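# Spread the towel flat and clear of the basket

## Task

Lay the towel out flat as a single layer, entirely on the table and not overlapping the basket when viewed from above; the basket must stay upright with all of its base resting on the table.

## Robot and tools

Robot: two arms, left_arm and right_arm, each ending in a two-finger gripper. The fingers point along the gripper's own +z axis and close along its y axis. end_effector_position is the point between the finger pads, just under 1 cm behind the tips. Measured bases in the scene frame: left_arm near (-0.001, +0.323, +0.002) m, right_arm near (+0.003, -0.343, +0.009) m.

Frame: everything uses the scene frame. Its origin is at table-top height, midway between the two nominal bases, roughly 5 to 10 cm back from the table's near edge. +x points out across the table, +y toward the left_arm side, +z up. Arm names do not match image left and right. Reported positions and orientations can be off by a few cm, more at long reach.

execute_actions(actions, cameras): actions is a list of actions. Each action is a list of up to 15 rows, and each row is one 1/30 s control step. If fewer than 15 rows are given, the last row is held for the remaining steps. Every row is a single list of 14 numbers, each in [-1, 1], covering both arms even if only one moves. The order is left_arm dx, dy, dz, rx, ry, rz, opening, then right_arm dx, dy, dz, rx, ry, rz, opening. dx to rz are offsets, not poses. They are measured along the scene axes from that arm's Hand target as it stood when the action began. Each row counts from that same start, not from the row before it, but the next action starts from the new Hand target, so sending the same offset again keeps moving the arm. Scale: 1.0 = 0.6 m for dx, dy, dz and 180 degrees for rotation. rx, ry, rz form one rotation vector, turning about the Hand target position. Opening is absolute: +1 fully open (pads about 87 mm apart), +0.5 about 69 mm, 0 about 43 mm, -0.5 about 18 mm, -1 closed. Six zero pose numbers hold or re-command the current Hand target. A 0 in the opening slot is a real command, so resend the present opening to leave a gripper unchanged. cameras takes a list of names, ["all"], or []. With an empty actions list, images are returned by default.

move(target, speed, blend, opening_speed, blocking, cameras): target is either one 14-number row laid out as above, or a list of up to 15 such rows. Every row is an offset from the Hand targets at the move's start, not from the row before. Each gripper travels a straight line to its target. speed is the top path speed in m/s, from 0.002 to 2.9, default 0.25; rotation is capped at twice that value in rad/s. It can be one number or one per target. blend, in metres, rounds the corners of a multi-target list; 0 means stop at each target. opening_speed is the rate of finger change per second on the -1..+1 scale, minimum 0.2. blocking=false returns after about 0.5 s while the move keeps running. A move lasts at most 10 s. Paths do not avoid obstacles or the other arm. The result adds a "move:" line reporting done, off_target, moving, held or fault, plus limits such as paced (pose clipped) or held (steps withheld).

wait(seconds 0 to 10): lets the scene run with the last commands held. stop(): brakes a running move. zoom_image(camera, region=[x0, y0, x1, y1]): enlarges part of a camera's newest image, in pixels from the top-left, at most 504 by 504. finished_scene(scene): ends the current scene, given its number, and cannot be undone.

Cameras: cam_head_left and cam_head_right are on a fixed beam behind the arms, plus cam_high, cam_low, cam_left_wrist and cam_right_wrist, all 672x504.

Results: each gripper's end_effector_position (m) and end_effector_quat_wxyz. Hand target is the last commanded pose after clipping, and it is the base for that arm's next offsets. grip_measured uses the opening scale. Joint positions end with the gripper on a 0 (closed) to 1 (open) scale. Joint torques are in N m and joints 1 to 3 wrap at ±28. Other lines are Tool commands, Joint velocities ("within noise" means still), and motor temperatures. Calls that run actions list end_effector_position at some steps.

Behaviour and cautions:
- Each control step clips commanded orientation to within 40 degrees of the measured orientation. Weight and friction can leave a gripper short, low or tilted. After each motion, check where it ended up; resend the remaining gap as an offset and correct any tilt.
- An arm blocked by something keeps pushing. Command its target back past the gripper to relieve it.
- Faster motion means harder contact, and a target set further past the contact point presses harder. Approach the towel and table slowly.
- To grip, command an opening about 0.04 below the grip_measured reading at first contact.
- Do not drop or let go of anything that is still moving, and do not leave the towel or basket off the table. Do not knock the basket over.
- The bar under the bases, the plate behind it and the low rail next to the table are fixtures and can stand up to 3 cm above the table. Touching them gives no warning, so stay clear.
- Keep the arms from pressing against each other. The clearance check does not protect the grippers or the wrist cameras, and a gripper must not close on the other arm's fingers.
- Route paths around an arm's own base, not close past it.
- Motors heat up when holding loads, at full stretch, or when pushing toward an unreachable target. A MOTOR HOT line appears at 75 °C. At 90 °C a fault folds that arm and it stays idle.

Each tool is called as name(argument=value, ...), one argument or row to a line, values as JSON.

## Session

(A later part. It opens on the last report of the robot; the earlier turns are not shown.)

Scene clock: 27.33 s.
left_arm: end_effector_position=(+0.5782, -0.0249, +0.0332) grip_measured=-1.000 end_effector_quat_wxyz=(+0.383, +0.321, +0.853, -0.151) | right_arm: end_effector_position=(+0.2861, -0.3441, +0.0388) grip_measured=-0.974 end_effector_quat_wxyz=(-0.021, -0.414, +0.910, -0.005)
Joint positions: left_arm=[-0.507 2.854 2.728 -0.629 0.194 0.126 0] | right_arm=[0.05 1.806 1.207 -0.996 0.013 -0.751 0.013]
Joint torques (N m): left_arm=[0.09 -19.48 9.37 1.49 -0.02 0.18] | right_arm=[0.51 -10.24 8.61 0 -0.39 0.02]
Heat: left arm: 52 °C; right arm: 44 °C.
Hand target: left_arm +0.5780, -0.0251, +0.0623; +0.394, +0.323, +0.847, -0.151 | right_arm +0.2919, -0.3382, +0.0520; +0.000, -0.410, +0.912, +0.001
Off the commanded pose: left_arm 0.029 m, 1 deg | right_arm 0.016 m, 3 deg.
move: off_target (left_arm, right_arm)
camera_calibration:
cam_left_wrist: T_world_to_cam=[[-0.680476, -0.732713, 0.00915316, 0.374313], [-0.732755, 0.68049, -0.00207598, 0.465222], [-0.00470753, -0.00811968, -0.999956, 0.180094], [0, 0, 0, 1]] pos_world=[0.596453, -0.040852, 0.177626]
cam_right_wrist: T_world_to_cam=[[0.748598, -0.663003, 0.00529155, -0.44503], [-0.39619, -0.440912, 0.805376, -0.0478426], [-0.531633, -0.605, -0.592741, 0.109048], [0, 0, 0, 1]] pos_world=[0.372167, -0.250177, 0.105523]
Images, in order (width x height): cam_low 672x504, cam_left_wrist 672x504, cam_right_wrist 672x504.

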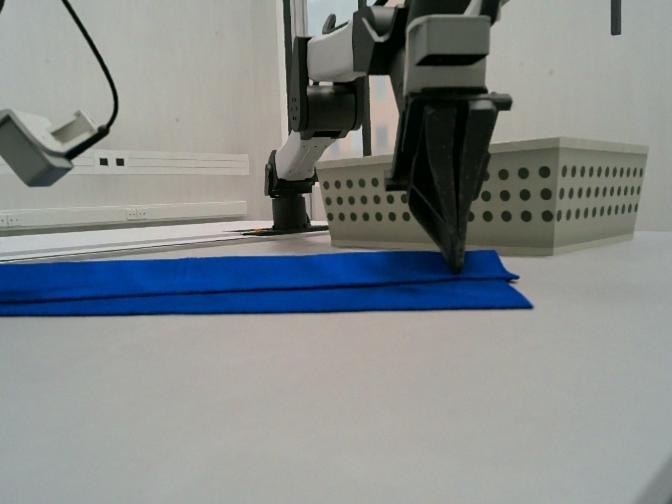

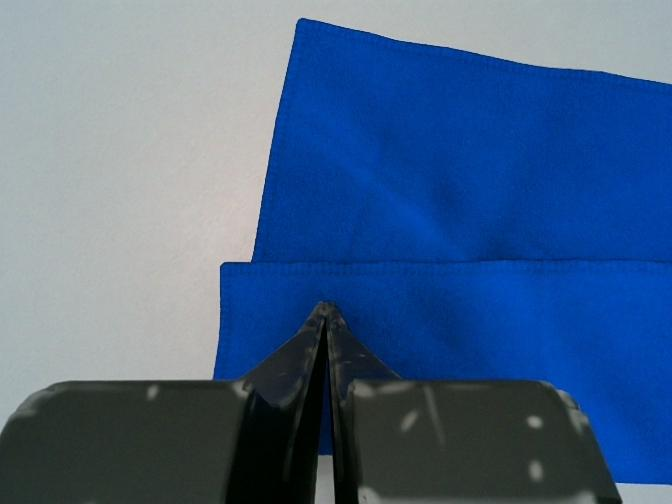

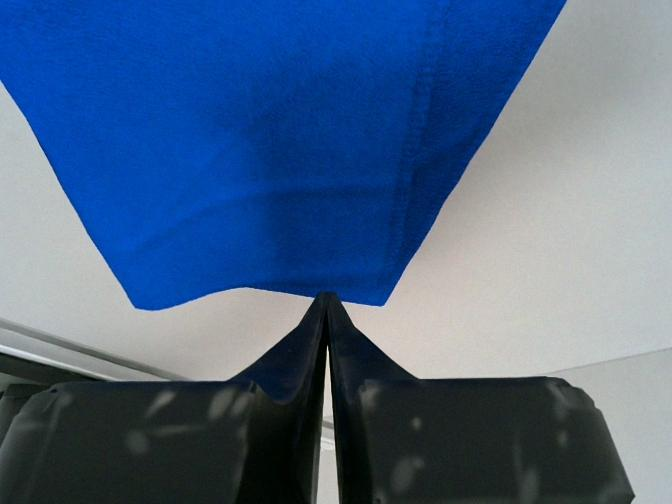

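move(
  target=[
    [-0.05,0.03,0.25,0,0,0,-1,0.039,-0.035,0,0,0,0,-0.17],
    [-0.25,0.2,0.4,0,0,0,-1,0.039,-0.035,-0.09,0,0,0,-0.17],
  ],
  cameras=["cam_low","cam_high","cam_right_wrist"],
  speed=[0.25,0.15],
)

Scene clock: 32.63 s.
left_arm: end_effector_position=(+0.4369, +0.0901, +0.2966) grip_measured=-1.000 end_effector_quat_wxyz=(+0.397, +0.317, +0.849, -0.146) | right_arm: end_effector_position=(+0.3098, -0.3617, +0.0152) grip_measured=-0.170 end_effector_quat_wxyz=(-0.013, -0.406, +0.914, -0.007)
Joint positions: left_arm=[-0.415 1.993 2.274 -1.021 0.246 0.189 0] | right_arm=[-0.01 1.905 1.24 -0.912 0.013 -0.794 0.415]
Joint torques (N m): left_arm=[0.68 -12.98 5.08 1.56 0.28 0.31] | right_arm=[-0.08 -6.11 3.44 1.07 -0.31 -0.16]
Motor temperatures (°C): left_arm=[26 57 40 35 26 24 25] | right_arm=[26 42 45 33 31 28 24]
Heat: left arm: 57 °C; right arm: 45 °C.
Hand target: left_arm +0.4279, +0.0949, +0.3025; +0.395, +0.323, +0.847, -0.151 | right_arm +0.3153, -0.3591, -0.0020; +0.000, -0.410, +0.912, +0.001
Off the commanded pose: left_arm 0.012 m, 1 deg | right_arm 0.018 m, 2 deg.
elbow stopped short (left arm): the move would have taken joint 3 (elbow) straighter than the controller allows.
move: off_target (left_arm, right_arm)
camera_calibration:
cam_right_wrist: T_world_to_cam=[[0.736866, -0.67582, 0.0171917, -0.475505], [-0.41782, -0.435274, 0.797473, -0.0182743], [-0.531465, -0.594814, -0.60311, 0.100768], [0, 0, 0, 1]] pos_world=[0.396303, -0.269372, 0.0835221]
Images, in order (width x height): cam_high 672x504, cam_low 672x504, cam_right_wrist 672x504.

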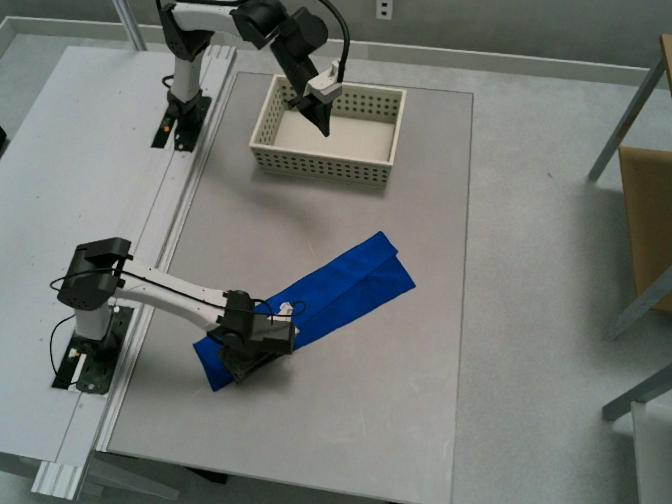

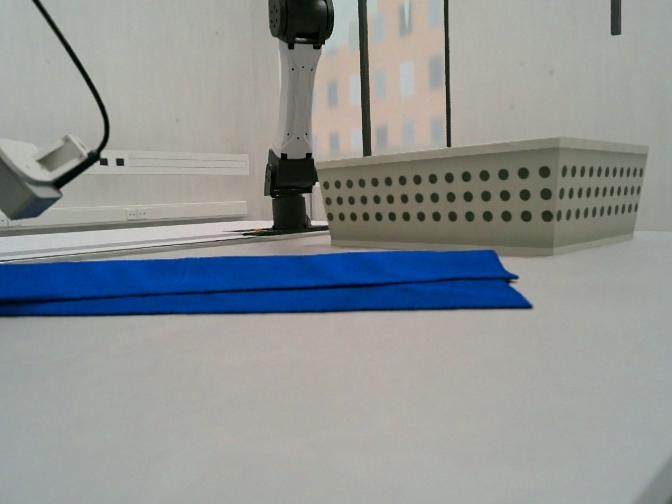

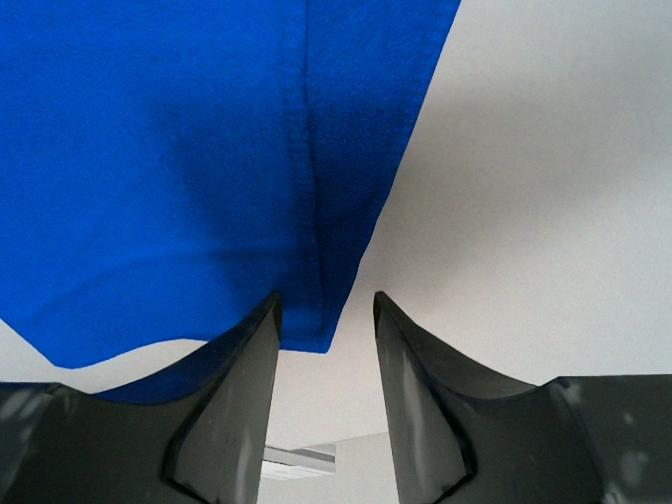

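move(
  target=[0,0,0,0,0,0,-1,0,0,-0.015,0,0,0,-1],
  cameras=["cam_low","cam_right_wrist"],
  opening_speed=0.7,
)

Scene clock: 46.47 s.
left_arm: end_effector_position=(+0.4369, +0.0901, +0.2966) grip_measured=-1.000 end_effector_quat_wxyz=(+0.397, +0.317, +0.849, -0.146) | right_arm: end_effector_position=(+0.3035, -0.3557, +0.0133) grip_measured=-0.917 end_effector_quat_wxyz=(-0.017, -0.405, +0.914, +0.012)
Joint positions: left_arm=[-0.415 1.993 2.274 -1.021 0.246 0.189 0] | right_arm=[-0.009 1.905 1.233 -0.925 -0.021 -0.793 0.042]
Joint torques (N m): left_arm=[0.62 -12.9 5.12 1.58 0.25 0.25] | right_arm=[-0.13 -4.82 2.77 1.48 -0.11 -0.24]
Motor temperatures (°C): left_arm=[26 56 39 35 26 24 25] | right_arm=[26 43 44 33 30 28 24]
Heat: left arm: 56 °C; right arm: 44 °C.
Hand target: left_arm +0.4279, +0.0949, +0.3025; +0.395, +0.323, +0.847, -0.151 | right_arm +0.3153, -0.3592, -0.0110; +0.000, -0.410, +0.912, +0.001
Off the commanded pose: left_arm 0.012 m, 1 deg | right_arm 0.027 m, 2 deg.
move: off_target (left_arm, right_arm)
camera_calibration:
cam_right_wrist: T_world_to_cam=[[0.73549, -0.677193, -0.0215397, -0.466405], [-0.400821, -0.460518, 0.792001, -0.0308534], [-0.546257, -0.573875, -0.61014, 0.111809], [0, 0, 0, 1]] pos_world=[0.391746, -0.265891, 0.0826086]
Images, in order (width x height): cam_low 672x504, cam_right_wrist 672x504.

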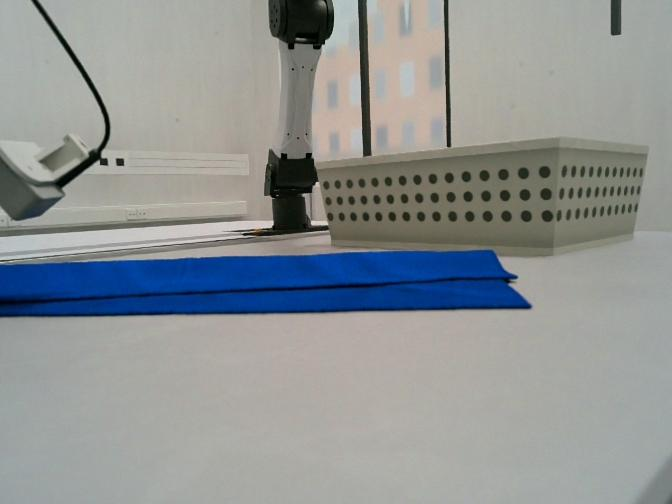

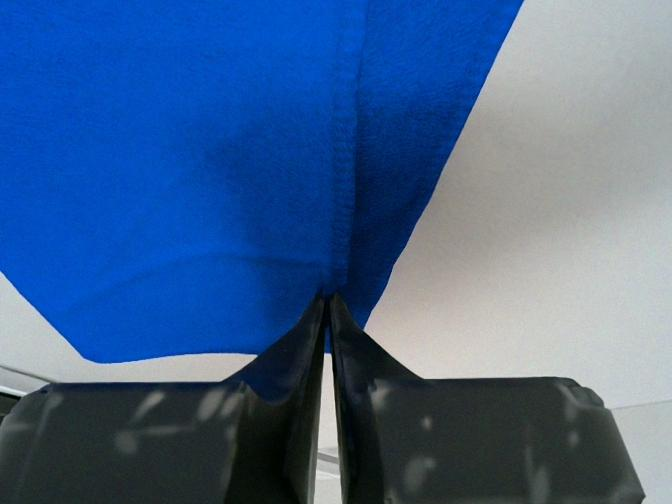

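move(
  target=[0,0,0,0,0,0,-1,0,0,0.14,0,0,0,-1],
  cameras=["cam_low","cam_high","cam_right_wrist"],
  speed=0.15,
)

Scene clock: 48.27 s.
left_arm: end_effector_position=(+0.4369, +0.0901, +0.2966) grip_measured=-1.000 end_effector_quat_wxyz=(+0.397, +0.317, +0.849, -0.146) | right_arm: end_effector_position=(+0.3104, -0.3566, +0.0588) grip_measured=-0.918 end_effector_quat_wxyz=(-0.015, -0.406, +0.914, +0.006)
Joint positions: left_arm=[-0.415 1.993 2.274 -1.021 0.246 0.189 0] | right_arm=[-0.009 1.863 1.368 -1.096 -0.012 -0.794 0.041]
Joint torques (N m): left_arm=[0.7 -12.93 5.12 1.59 0.26 0.29] | right_arm=[-0.4 -10.41 8.94 -0.1 -0.18 -0.18]
Motor temperatures (°C): left_arm=[26 56 39 35 26 24 25] | right_arm=[26 43 44 33 30 28 24]
Heat: left arm: 56 °C; right arm: 44 °C.
Hand target: left_arm +0.4279, +0.0949, +0.3025; +0.395, +0.323, +0.847, -0.151 | right_arm +0.3154, -0.3592, +0.0731; +0.000, -0.410, +0.912, +0.001
Off the commanded pose: left_arm 0.012 m, 1 deg | right_arm 0.015 m, 2 deg.
move: off_target (left_arm, right_arm)
camera_calibration:
cam_right_wrist: T_world_to_cam=[[0.73693, -0.675898, -0.0097796, -0.471818], [-0.406174, -0.454322, 0.792852, -0.0607856], [-0.54033, -0.580304, -0.609336, 0.138728], [0, 0, 0, 1]] pos_world=[0.397966, -0.266013, 0.128112]
Images, in order (width x height): cam_high 672x504, cam_low 672x504, cam_right_wrist 672x504.

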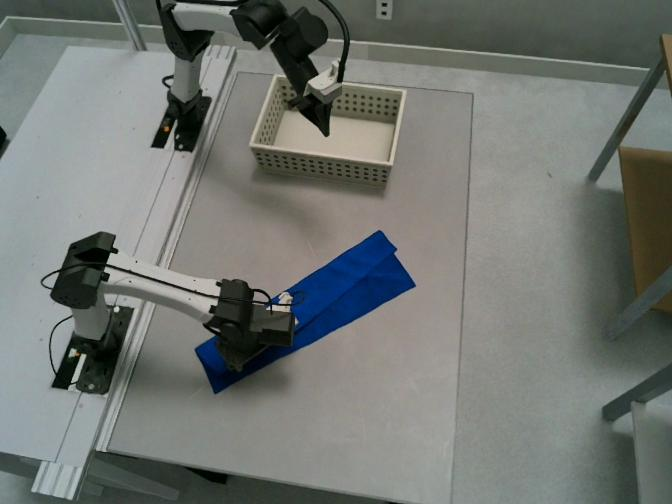

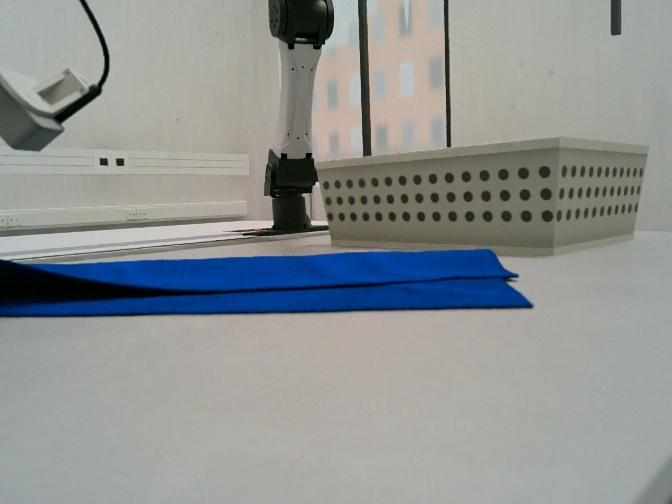

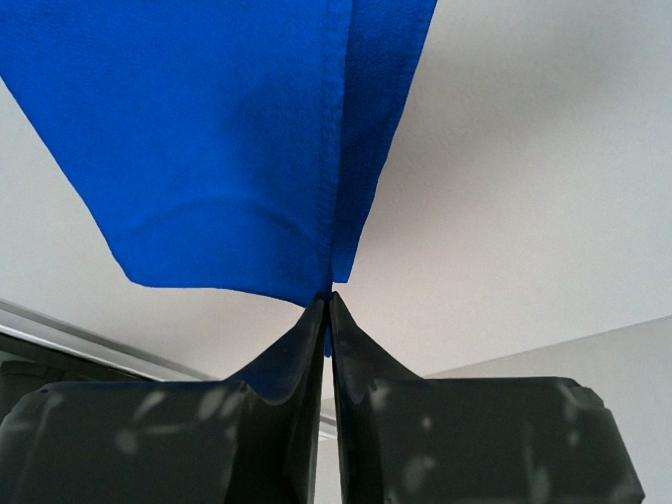

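move(
  target=[
    [0,0,0,0,0,0,-1,-0.1,0.088,0.1,0,0,0,-1],
    [0,0,0,0,0,0,-1,-0.22,0.2,0.1,0,0,0,-1],
    [0,0,0,0,0,0,-1,-0.3,0.265,-0.07,0,0,0,-1],
  ],
  cameras=["cam_head_right","cam_high","cam_right_wrist"],
  speed=0.2,
  blend=[0.04,0.04,0],
)

Scene clock: 51.67 s.
left_arm: end_effector_position=(+0.4369, +0.0901, +0.2966) grip_measured=-1.000 end_effector_quat_wxyz=(+0.397, +0.317, +0.849, -0.146) | right_arm: end_effector_position=(+0.1315, -0.2012, +0.0363) grip_measured=-0.918 end_effector_quat_wxyz=(-0.010, -0.411, +0.912, +0.008)
Joint positions: left_arm=[-0.415 1.993 2.274 -1.021 0.246 0.189 0] | right_arm=[0.767 1.488 0.856 -0.935 -0.021 -0.027 0.041]
Joint torques (N m): left_arm=[0.69 -12.83 5.11 1.58 0.29 0.3] | right_arm=[0.91 -4.25 5.24 0.65 0.09 0.02]
Motor temperatures (°C): left_arm=[25 56 39 35 26 24 25] | right_arm=[26 43 44 33 30 28 24]
Heat: left arm: 56 °C; right arm: 44 °C.
Hand target: left_arm +0.4279, +0.0949, +0.3025; +0.395, +0.323, +0.847, -0.151 | right_arm +0.1353, -0.2002, +0.0311; +0.000, -0.410, +0.912, +0.001
Off the commanded pose: left_arm 0.012 m, 1 deg | right_arm 0.007 m, 1 deg.
move: off_target (left_arm)
camera_calibration:
cam_right_wrist: T_world_to_cam=[[0.74358, -0.668588, -0.00884991, -0.234525], [-0.407339, -0.463444, 0.786953, -0.0464916], [-0.530249, -0.581558, -0.61695, 0.117186], [0, 0, 0, 1]] pos_world=[0.217588, -0.110197, 0.106809]
Images, in order (width x height): cam_head_right 672x504, cam_high 672x504, cam_right_wrist 672x504.

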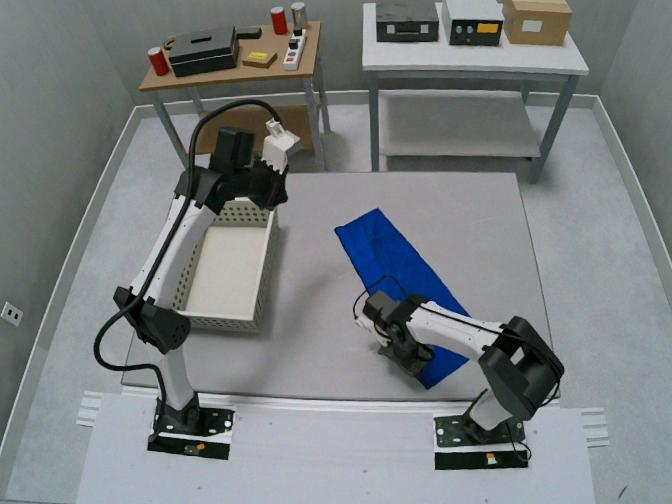

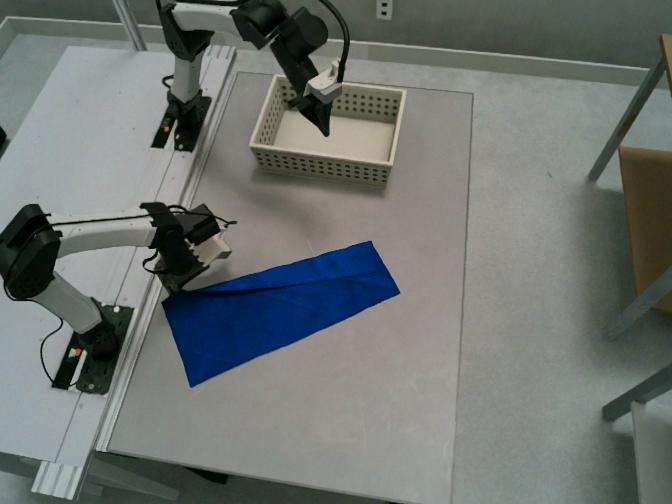

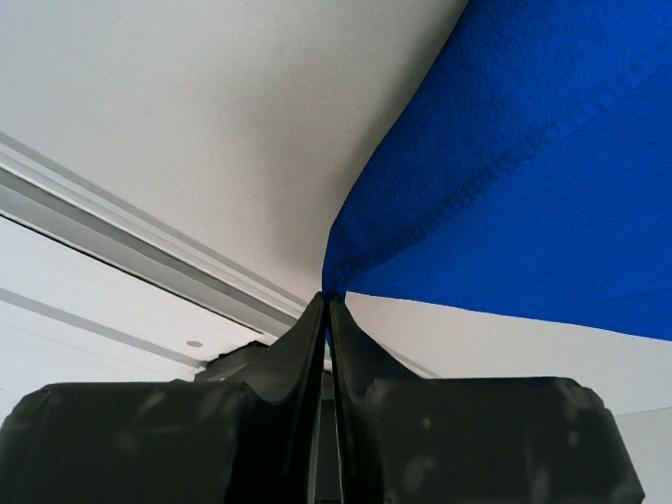

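move(
  target=[
    [0,0,0,0,0,0,-1,0.03,0,-0.045,0,0,0,-1],
    [0,0,0,0,0,0,-1,0.03,0,-0.045,0,0,0,0],
    [0,0,0,0,0,0,-1,0.03,0,0.25,0,0,0,0],
    [0,0,0,0,0,0,-1,0,-0.25,0.35,0,0,0,0],
  ],
  cameras=["cam_head_right","cam_high","cam_low"],
  speed=[0.1,0.1,0.15,0.3],
)

zoom_image(
  camera="cam_high",
  region=[150, 220, 420, 400],
)

Scene clock: 57.93 s.
left_arm: end_effector_position=(+0.4369, +0.0901, +0.2966) grip_measured=-1.000 end_effector_quat_wxyz=(+0.397, +0.317, +0.849, -0.146) | right_arm: end_effector_position=(+0.1416, -0.3460, +0.2452) grip_measured=+0.000 end_effector_quat_wxyz=(+0.215, -0.390, +0.893, -0.069)
Joint positions: left_arm=[-0.415 1.993 2.274 -1.021 0.246 0.189 0] | right_arm=[0.12 0.883 1.316 -1.534 0.022 -0.654 0.5]
Joint torques (N m): left_arm=[0.64 -12.92 5.22 1.6 0.27 0.28] | right_arm=[-0.31 0.36 5.04 0.99 0.04 -0.19]
Motor temperatures (°C): left_arm=[25 56 39 35 26 24 25] | right_arm=[26 43 45 33 30 28 24]
Heat: left arm: 56 °C; right arm: 45 °C.
Hand target: left_arm +0.4279, +0.0949, +0.3025; +0.395, +0.323, +0.847, -0.151 | right_arm +0.1353, -0.3502, +0.2411; +0.000, -0.410, +0.912, +0.001
Off the commanded pose: left_arm 0.012 m, 1 deg | right_arm 0.009 m, 26 deg.
joint sent to its limit (right arm) — joint 4 (wrist pitch), lower limit. The joint targets are off in orientation, not in position.
move: off_target (left_arm, right_arm); target 2's new opening was sent with right_arm's hand 0.017 m and 3 deg from that target
Images, in order (width x height): cam_head_right 672x504, cam_high 672x504, cam_low 672x504.

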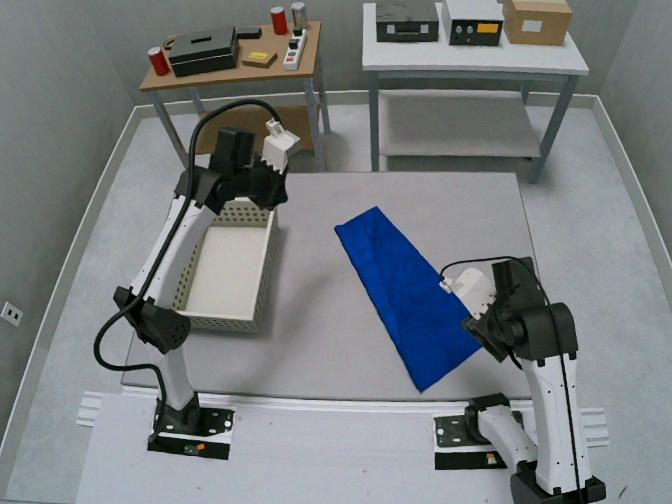

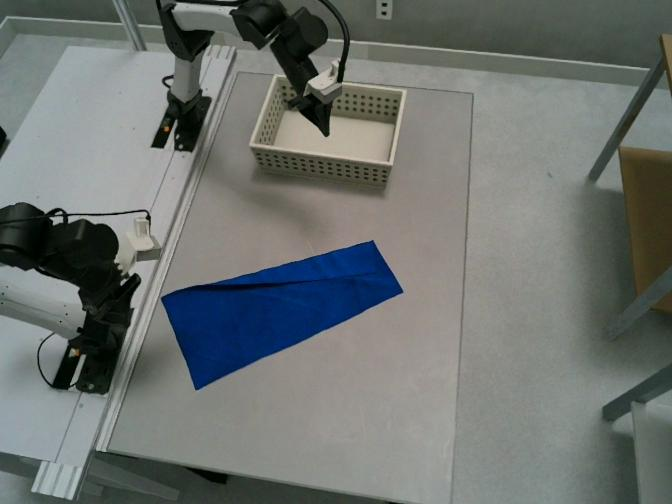

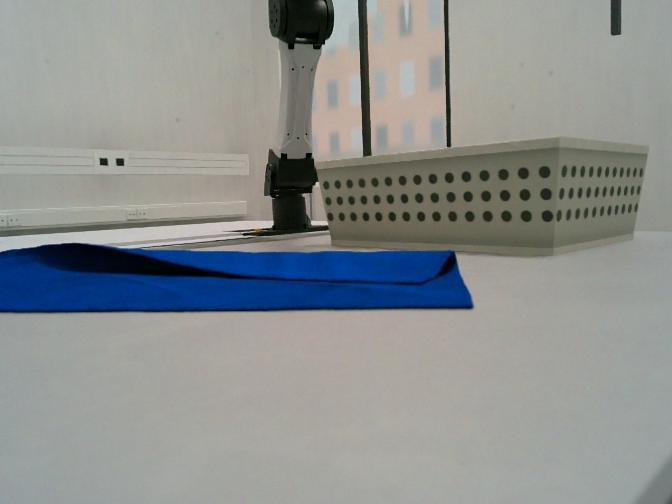

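Scaled by 1.867 from the camera's 672x504 image, which has a finer 960x720 frame.

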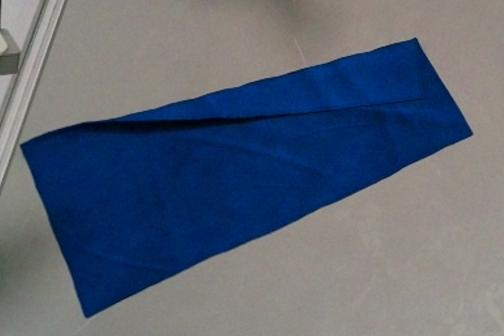

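move(
  target=[0,0,0,0,0,0,-1,0.6745,0.4253,-0.285,0.076,-0.118,-0.166,-0.17],
  cameras=["cam_low","cam_high","cam_right_wrist"],
)

Scene clock: 62.20 s.
left_arm: end_effector_position=(+0.4369, +0.0901, +0.2966) grip_measured=-1.000 end_effector_quat_wxyz=(+0.397, +0.317, +0.849, -0.146) | right_arm: end_effector_position=(+0.5431, -0.0961, +0.0694) grip_measured=-0.170 end_effector_quat_wxyz=(+0.258, -0.158, +0.952, +0.044)
Joint positions: left_arm=[-0.415 1.993 2.274 -1.021 0.246 0.189 0] | right_arm=[0.383 2.728 2.834 -1.132 0.048 0.094 0.415]
Joint torques (N m): left_arm=[0.75 -13.05 5.18 1.56 0.27 0.24] | right_arm=[0.55 -12.97 10.22 0.97 -0.12 0.07]
Motor temperatures (°C): left_arm=[25 56 39 35 26 24 25] | right_arm=[26 44 45 33 30 28 24]
Heat: left arm: 56 °C; right arm: 45 °C.
Hand target: left_arm +0.4279, +0.0949, +0.3025; +0.395, +0.323, +0.847, -0.151 | right_arm +0.5400, -0.0951, +0.0699; +0.214, -0.153, +0.964, +0.033
Off the commanded pose: left_arm 0.012 m, 1 deg | right_arm 0.003 m, 5 deg.
elbow stopped short (right arm): the move would have taken joint 3 (elbow) straighter than the controller allows.
move: off_target (left_arm, right_arm)
camera_calibration:
cam_right_wrist: T_world_to_cam=[[0.310638, -0.950503, 0.00700299, -0.263163], [-0.889394, -0.288051, 0.354971, 0.452521], [-0.335384, -0.116496, -0.934851, 0.377925], [0, 0, 0, 1]] pos_world=[0.610967, -0.0757609, 0.194515]
Images, in order (width x height): cam_high 672x504, cam_low 672x504, cam_right_wrist 672x504.

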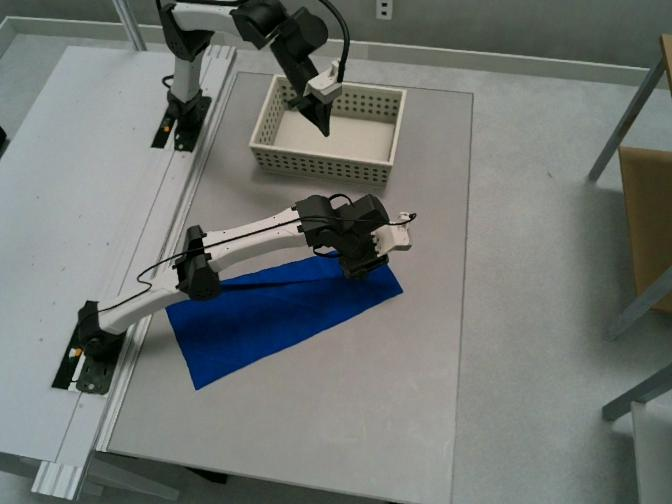

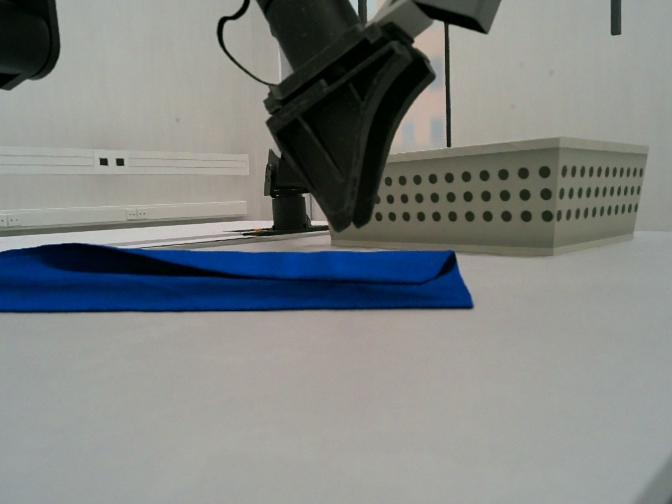

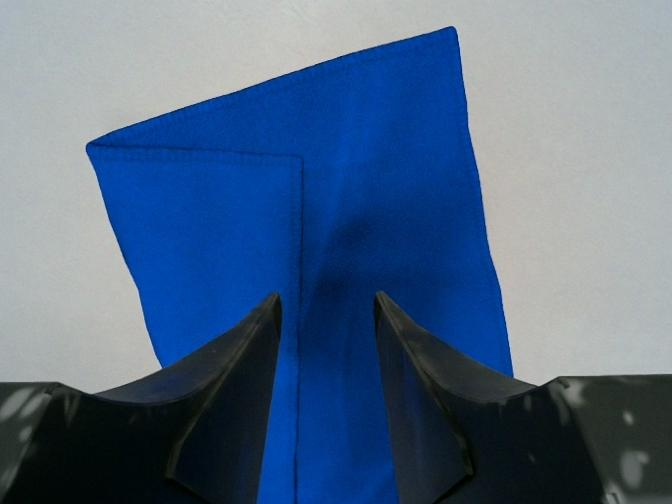

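move(
  target=[0,0,0,0,0,0,-1,0.015,0.025,-0.125,0,0,0,-0.17],
  cameras=["cam_low","cam_right_wrist"],
  speed=0.1,
)

Scene clock: 64.00 s.
left_arm: end_effector_position=(+0.4369, +0.0901, +0.2966) grip_measured=-1.000 end_effector_quat_wxyz=(+0.397, +0.317, +0.849, -0.146) | right_arm: end_effector_position=(+0.5448, -0.0861, +0.0267) grip_measured=-0.170 end_effector_quat_wxyz=(+0.242, -0.153, +0.957, +0.044)
Joint positions: left_arm=[-0.415 1.993 2.274 -1.021 0.246 0.189 0] | right_arm=[0.396 2.826 2.866 -1.1 0.048 0.12 0.415]
Joint torques (N m): left_arm=[0.69 -12.94 5.2 1.61 0.29 0.28] | right_arm=[1.09 -9.47 7.3 1.71 -0.02 0.09]
Motor temperatures (°C): left_arm=[25 56 39 35 26 24 25] | right_arm=[26 45 45 33 30 28 24]
Heat: left arm: 56 °C; right arm: 45 °C.
Hand target: left_arm +0.4279, +0.0949, +0.3025; +0.395, +0.323, +0.847, -0.151 | right_arm +0.5490, -0.0800, -0.0051; +0.214, -0.153, +0.964, +0.033
Off the commanded pose: left_arm 0.012 m, 1 deg | right_arm 0.033 m, 4 deg.
elbow stopped short (right arm): the move would have taken joint 3 (elbow) straighter than the controller allows.
move: off_target (left_arm, right_arm)
camera_calibration:
cam_right_wrist: T_world_to_cam=[[0.300932, -0.953644, -0.00166469, -0.248561], [-0.879616, -0.278245, 0.385819, 0.466754], [-0.368398, -0.114641, -0.922573, 0.357561], [0, 0, 0, 1]] pos_world=[0.617089, -0.0661758, 0.14938]
Images, in order (width x height): cam_low 672x504, cam_right_wrist 672x504.

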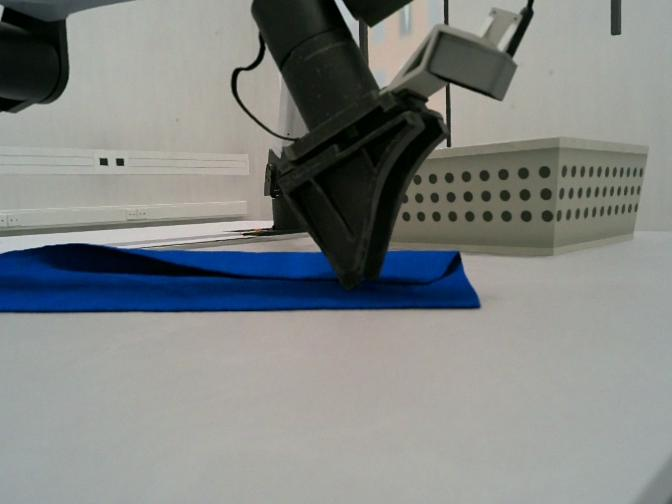

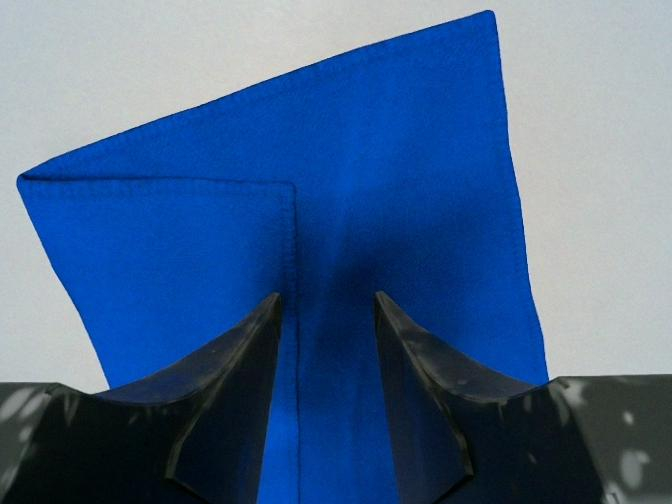

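move(
  target=[
    [0,0,0,0,0,0,-1,-0.003,0.012,0,0,0,0,-0.17],
    [0,0,0,0,0,0,-1,-0.003,0.012,-0.02,0,0,0,-0.17],
    [0,0,0,0,0,0,-1,-0.003,0.012,-0.02,0,0,0,-1],
  ],
  cameras=["cam_low","cam_right_wrist"],
  speed=0.1,
  opening_speed=0.7,
)

Scene clock: 67.60 s.
left_arm: end_effector_position=(+0.4369, +0.0901, +0.2966) grip_measured=-1.000 end_effector_quat_wxyz=(+0.397, +0.317, +0.849, -0.146) | right_arm: end_effector_position=(+0.5462, -0.0751, +0.0269) grip_measured=-0.973 end_effector_quat_wxyz=(+0.252, -0.155, +0.954, +0.050)
Joint positions: left_arm=[-0.415 1.993 2.274 -1.021 0.246 0.189 0] | right_arm=[0.411 2.833 2.875 -1.079 0.049 0.128 0.013]
Joint torques (N m): left_arm=[0.7 -12.92 5.22 1.58 0.25 0.27] | right_arm=[0.8 -8.4 6.53 1.69 0.07 0.09]
Motor temperatures (°C): left_arm=[25 57 39 35 26 24 25] | right_arm=[26 45 45 33 30 28 24]
Heat: left arm: 57 °C; right arm: 45 °C.
Hand target: left_arm +0.4279, +0.0949, +0.3025; +0.395, +0.323, +0.847, -0.151 | right_arm +0.5472, -0.0727, -0.0170; +0.214, -0.153, +0.964, +0.033
Off the commanded pose: left_arm 0.012 m, 1 deg | right_arm 0.044 m, 5 deg.
elbow stopped short (right arm): the move would have taken joint 3 (elbow) straighter than the controller allows.
elbow read too straight (right arm): the controller reads joint 3 (elbow) straighter than it allows; while it does, the hand can move without a command.
move: off_target (left_arm, right_arm); target 3's new opening was sent with right_arm's hand 0.044 m and 4 deg from that target
camera_calibration:
cam_right_wrist: T_world_to_cam=[[0.308555, -0.951176, -0.00762201, -0.242295], [-0.884689, -0.289912, 0.365069, 0.473436], [-0.349455, -0.105901, -0.930949, 0.350055], [0, 0, 0, 1]] pos_world=[0.615933, -0.056139, 0.1512]
Images, in order (width x height): cam_low 672x504, cam_right_wrist 672x504.

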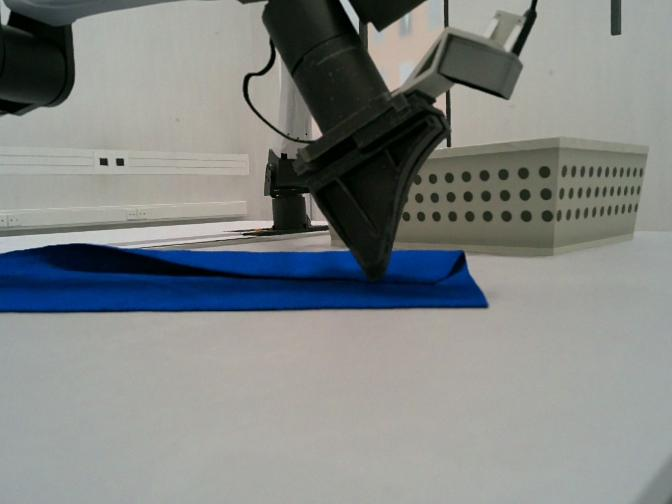

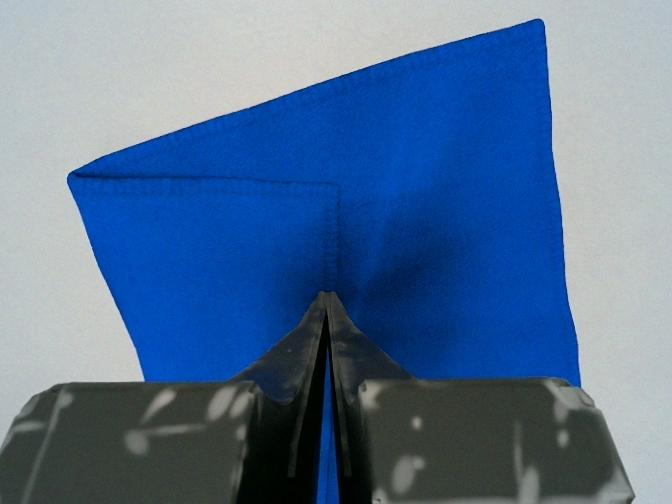

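move(
  target=[
    [0,0,0,0,0,0,-1,0,0,0.1,0,0,0,-1],
    [0,0,0,0,0,0,-1,-0.063,-0.018,0.08,0.017,-0.053,0,-0.1],
    [0,0,0,0,0,0,-1,-0.063,-0.018,-0.02,0.017,-0.053,0,-0.1],
  ],
  cameras=["cam_low","cam_right_wrist"],
  speed=0.1,
)

Scene clock: 73.17 s.
left_arm: end_effector_position=(+0.4369, +0.0901, +0.2966) grip_measured=-1.000 end_effector_quat_wxyz=(+0.397, +0.317, +0.849, -0.146) | right_arm: end_effector_position=(+0.5301, -0.0741, +0.0262) grip_measured=-0.100 end_effector_quat_wxyz=(+0.351, -0.144, +0.923, +0.070)
Joint positions: left_arm=[-0.415 1.993 2.274 -1.021 0.246 0.189 0] | right_arm=[0.434 2.362 1.88 -0.344 0.086 0.146 0.45]
Joint torques (N m): left_arm=[0.72 -12.79 5.2 1.6 0.27 0.27] | right_arm=[0.92 -7.75 3.73 1.44 0.09 -0.02]
Motor temperatures (°C): left_arm=[25 57 39 35 26 24 25] | right_arm=[26 47 45 34 30 28 24]
Heat: left arm: 57 °C; right arm: 47 °C.
Hand target: left_arm +0.4279, +0.0949, +0.3025; +0.395, +0.323, +0.847, -0.151 | right_arm +0.5095, -0.0836, -0.0289; +0.297, -0.150, +0.942, +0.046
Off the commanded pose: left_arm 0.012 m, 1 deg | right_arm 0.060 m, 7 deg.
elbow stopped short (right arm): the move would have taken joint 3 (elbow) straighter than the controller allows.
move: off_target (left_arm, right_arm)
camera_calibration:
cam_right_wrist: T_world_to_cam=[[0.299892, -0.953675, -0.0238562, -0.231637], [-0.940297, -0.29972, 0.161274, 0.493818], [-0.160953, -0.0259329, -0.986621, 0.251387], [0, 0, 0, 1]] pos_world=[0.574264, -0.0663804, 0.162858]
Images, in order (width x height): cam_low 672x504, cam_right_wrist 672x504.

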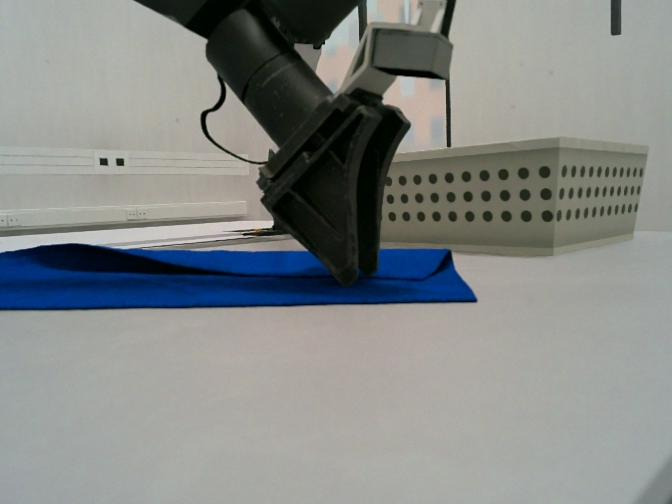

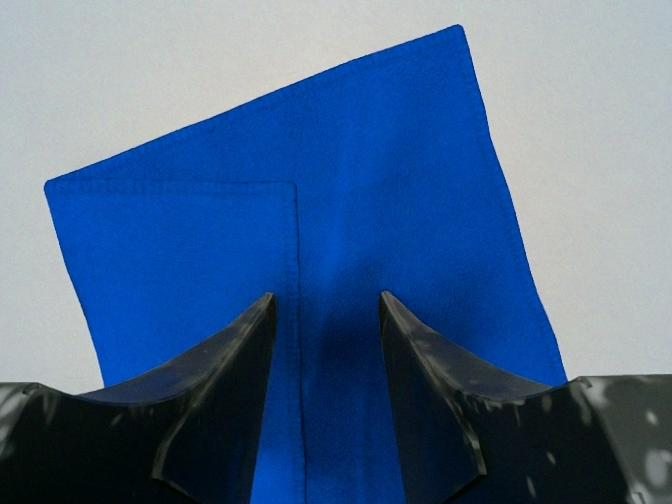

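move(
  target=[0,0,0,0,0,0,-1,0,0.008,-0.01,0,0,0,-1],
  cameras=["cam_right_wrist"],
  opening_speed=0.6,
)

Scene clock: 75.43 s.
left_arm: end_effector_position=(+0.4369, +0.0901, +0.2966) grip_measured=-1.000 end_effector_quat_wxyz=(+0.397, +0.317, +0.849, -0.146) | right_arm: end_effector_position=(+0.5288, -0.0639, +0.0272) grip_measured=-0.937 end_effector_quat_wxyz=(+0.358, -0.149, +0.919, +0.077)
Joint positions: left_arm=[-0.415 1.993 2.274 -1.021 0.246 0.189 0] | right_arm=[0.45 2.364 1.876 -0.322 0.086 0.149 0.031]
Joint torques (N m): left_arm=[0.72 -12.83 5.04 1.58 0.3 0.29] | right_arm=[0.31 -6.91 4.31 1.28 0.12 0.04]
Motor temperatures (°C): left_arm=[25 57 39 35 26 24 25] | right_arm=[26 47 45 34 30 28 24]
Heat: left arm: 57 °C; right arm: 47 °C.
Hand target: left_arm +0.4279, +0.0949, +0.3025; +0.395, +0.323, +0.847, -0.151 | right_arm +0.5094, -0.0789, -0.0350; +0.297, -0.150, +0.942, +0.046
Off the commanded pose: left_arm 0.012 m, 1 deg | right_arm 0.067 m, 8 deg.
move: off_target (left_arm, right_arm)
camera_calibration:
cam_right_wrist: T_world_to_cam=[[0.313422, -0.949164, -0.0292372, -0.228165], [-0.938198, -0.314267, 0.144986, 0.493865], [-0.146804, -0.0180115, -0.989002, 0.245455], [0, 0, 0, 1]] pos_world=[0.570889, -0.0569394, 0.164481]
Images, in order (width x height): cam_right_wrist 672x504.

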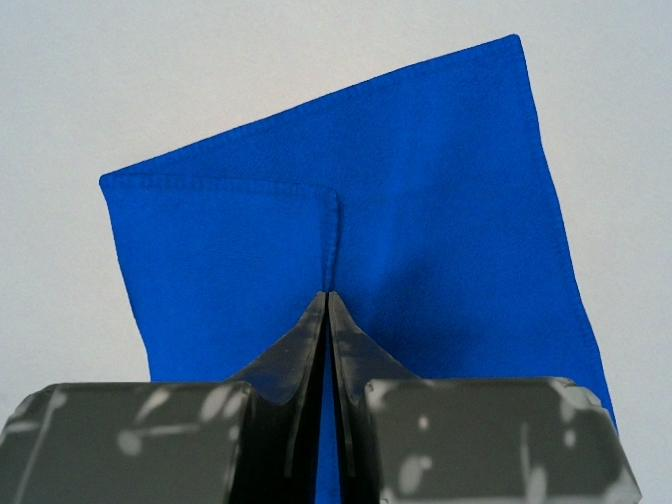

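move(
  target=[
    [0,0,0,0,0,0,-1,0,0.05,0.2,0,0,0,-1],
    [0,0,0,0,0,0,-1,-0.04,0.15,0.22,0,0,0,-1],
    [0,0,0,0,0,0,-1,-0.08,0.235,0.05,0,0,0,-1],
  ],
  cameras=["cam_head_right","cam_high","cam_right_wrist"],
  speed=0.18,
  blend=[0.03,0.04,0],
)

Scene clock: 79.00 s.
left_arm: end_effector_position=(+0.4369, +0.0901, +0.2966) grip_measured=-1.000 end_effector_quat_wxyz=(+0.397, +0.317, +0.849, -0.146) | right_arm: end_effector_position=(+0.4680, +0.0577, +0.0311) grip_measured=-0.948 end_effector_quat_wxyz=(+0.317, -0.150, +0.935, +0.049)
Joint positions: left_arm=[-0.415 1.993 2.274 -1.021 0.246 0.189 0] | right_arm=[0.712 2.618 2.422 -0.755 0.269 0.361 0.026]
Joint torques (N m): left_arm=[0.68 -12.92 5.09 1.58 0.25 0.27] | right_arm=[0.95 -10.18 4.94 1.84 0.02 0.15]
Motor temperatures (°C): left_arm=[25 57 39 34 26 24 25] | right_arm=[26 48 45 34 30 28 24]
Heat: left arm: 57 °C; right arm: 48 °C.
Hand target: left_arm +0.4279, +0.0949, +0.3025; +0.395, +0.323, +0.847, -0.151 | right_arm +0.4613, +0.0622, -0.0051; +0.297, -0.150, +0.942, +0.046
Off the commanded pose: left_arm 0.012 m, 1 deg | right_arm 0.037 m, 2 deg.
move: off_target (left_arm, right_arm); blend cut to 0.0329 m at target 2
camera_calibration:
cam_right_wrist: T_world_to_cam=[[0.297637, -0.954621, 0.0105009, -0.0870827], [-0.927905, -0.286685, 0.238337, 0.465223], [-0.224511, -0.0806816, -0.971126, 0.282068], [0, 0, 0, 1]] pos_world=[0.520929, 0.0729991, 0.163958]
Images, in order (width x height): cam_head_right 672x504, cam_high 672x504, cam_right_wrist 672x504.

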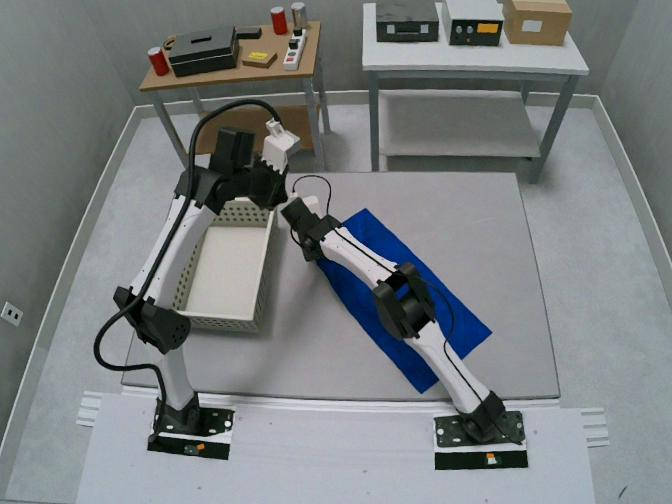

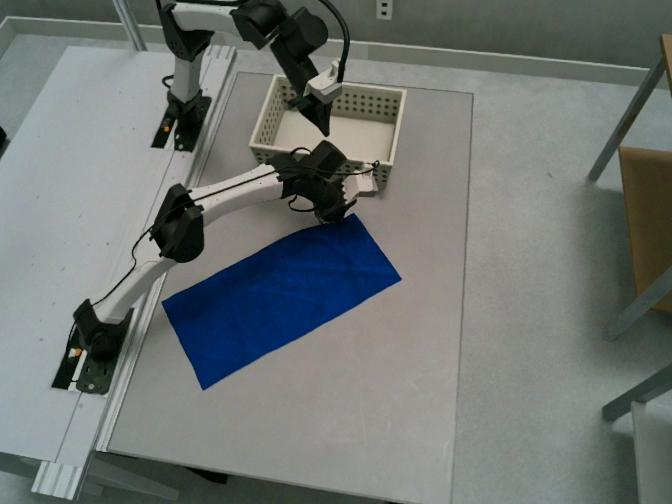

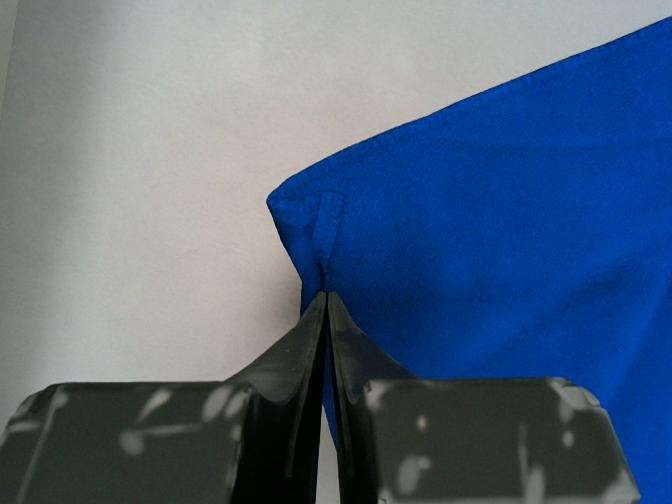

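move(
  target=[
    [0,0,0,0,0,0,-1,-0.02,-0.01,0.12,0,0,0,-1],
    [0,0,0,0,0,0,-1,-0.04,0.04,0.1,0,0,0,-1],
    [0,0,0,0,0,0,-1,-0.045,0.05,0.0,0,0,0,-1],
  ],
  cameras=["cam_head_left","cam_head_right","cam_high","cam_right_wrist"],
  speed=0.15,
)

Scene clock: 80.57 s.
left_arm: end_effector_position=(+0.4369, +0.0901, +0.2966) grip_measured=-1.000 end_effector_quat_wxyz=(+0.397, +0.317, +0.849, -0.146) | right_arm: end_effector_position=(+0.4676, +0.0575, +0.0317) grip_measured=-0.948 end_effector_quat_wxyz=(+0.317, -0.150, +0.935, +0.047)
Joint positions: left_arm=[-0.415 1.993 2.274 -1.021 0.246 0.189 0] | right_arm=[0.713 2.618 2.425 -0.76 0.273 0.361 0.026]
Joint torques (N m): left_arm=[0.68 -12.78 5.19 1.56 0.28 0.28] | right_arm=[0.2 -14.24 7.64 1.52 0.04 -0.07]
Motor temperatures (°C): left_arm=[25 57 39 34 26 24 25] | right_arm=[26 49 45 34 30 28 24]
Heat: left arm: 57 °C; right arm: 49 °C.
Hand target: left_arm +0.4279, +0.0949, +0.3025; +0.395, +0.323, +0.847, -0.151 | right_arm +0.4679, +0.0595, +0.0321; +0.318, -0.148, +0.935, +0.052 (not the last commanded pose)
Off the commanded pose: left_arm 0.012 m, 1 deg | right_arm 0.061 m, 2 deg.
move: held (right_arm; a check stopped the path), off_target (left_arm); path passed 0 of 3 targets; limits=held
pose unreachable (right arm): on one or more control steps of this call, first in action 0 (counted from 0), this arm could not follow its commanded pose, so it was not sent that pose on those steps. It may still have moved: this result reports where it is.
cause: moving toward the commanded pose would bring a part of the arm too close to another arm (this arm's wrist (the part past joint 4) and the left arm's fingers, 6 mm apart when this arm was first held).
camera_calibration:
cam_right_wrist: T_world_to_cam=[[0.296635, -0.954877, 0.0147192, -0.0867887], [-0.928495, -0.284766, 0.238339, 0.464774], [-0.223393, -0.0843665, -0.97107, 0.28222], [0, 0, 0, 1]] pos_world=[0.520331, 0.0732891, 0.164559]
Images, in order (width x height): cam_head_left 672x504, cam_head_right 672x504, cam_high 672x504, cam_right_wrist 672x504.

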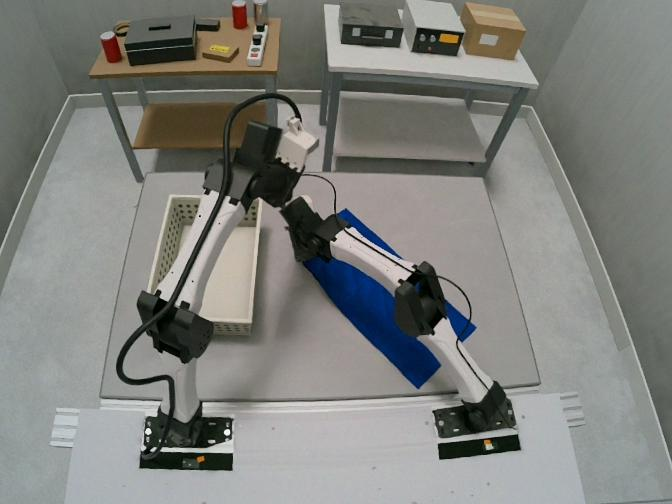

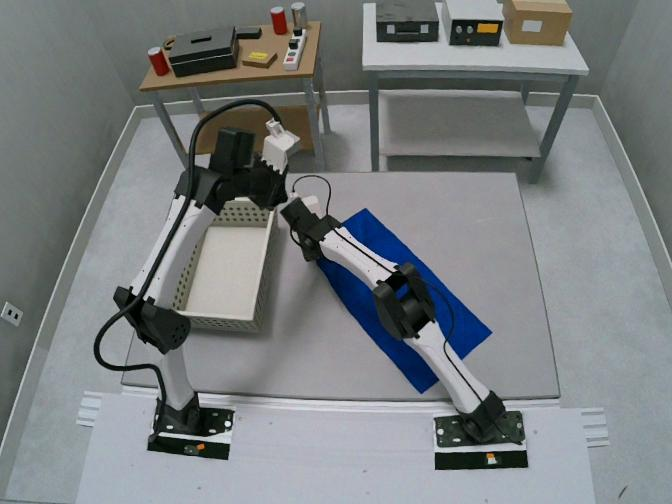

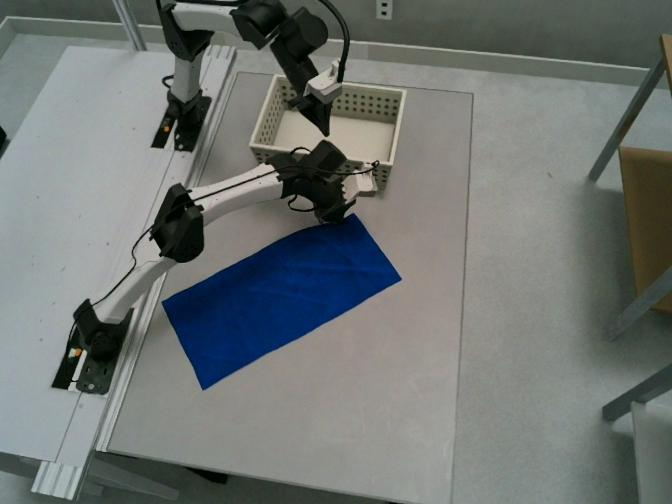

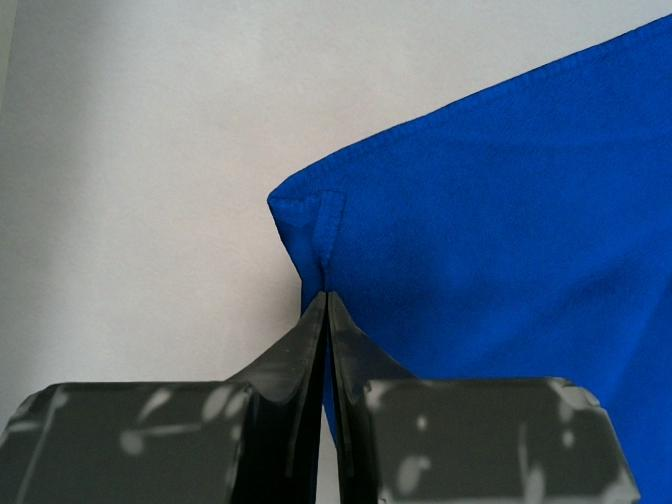

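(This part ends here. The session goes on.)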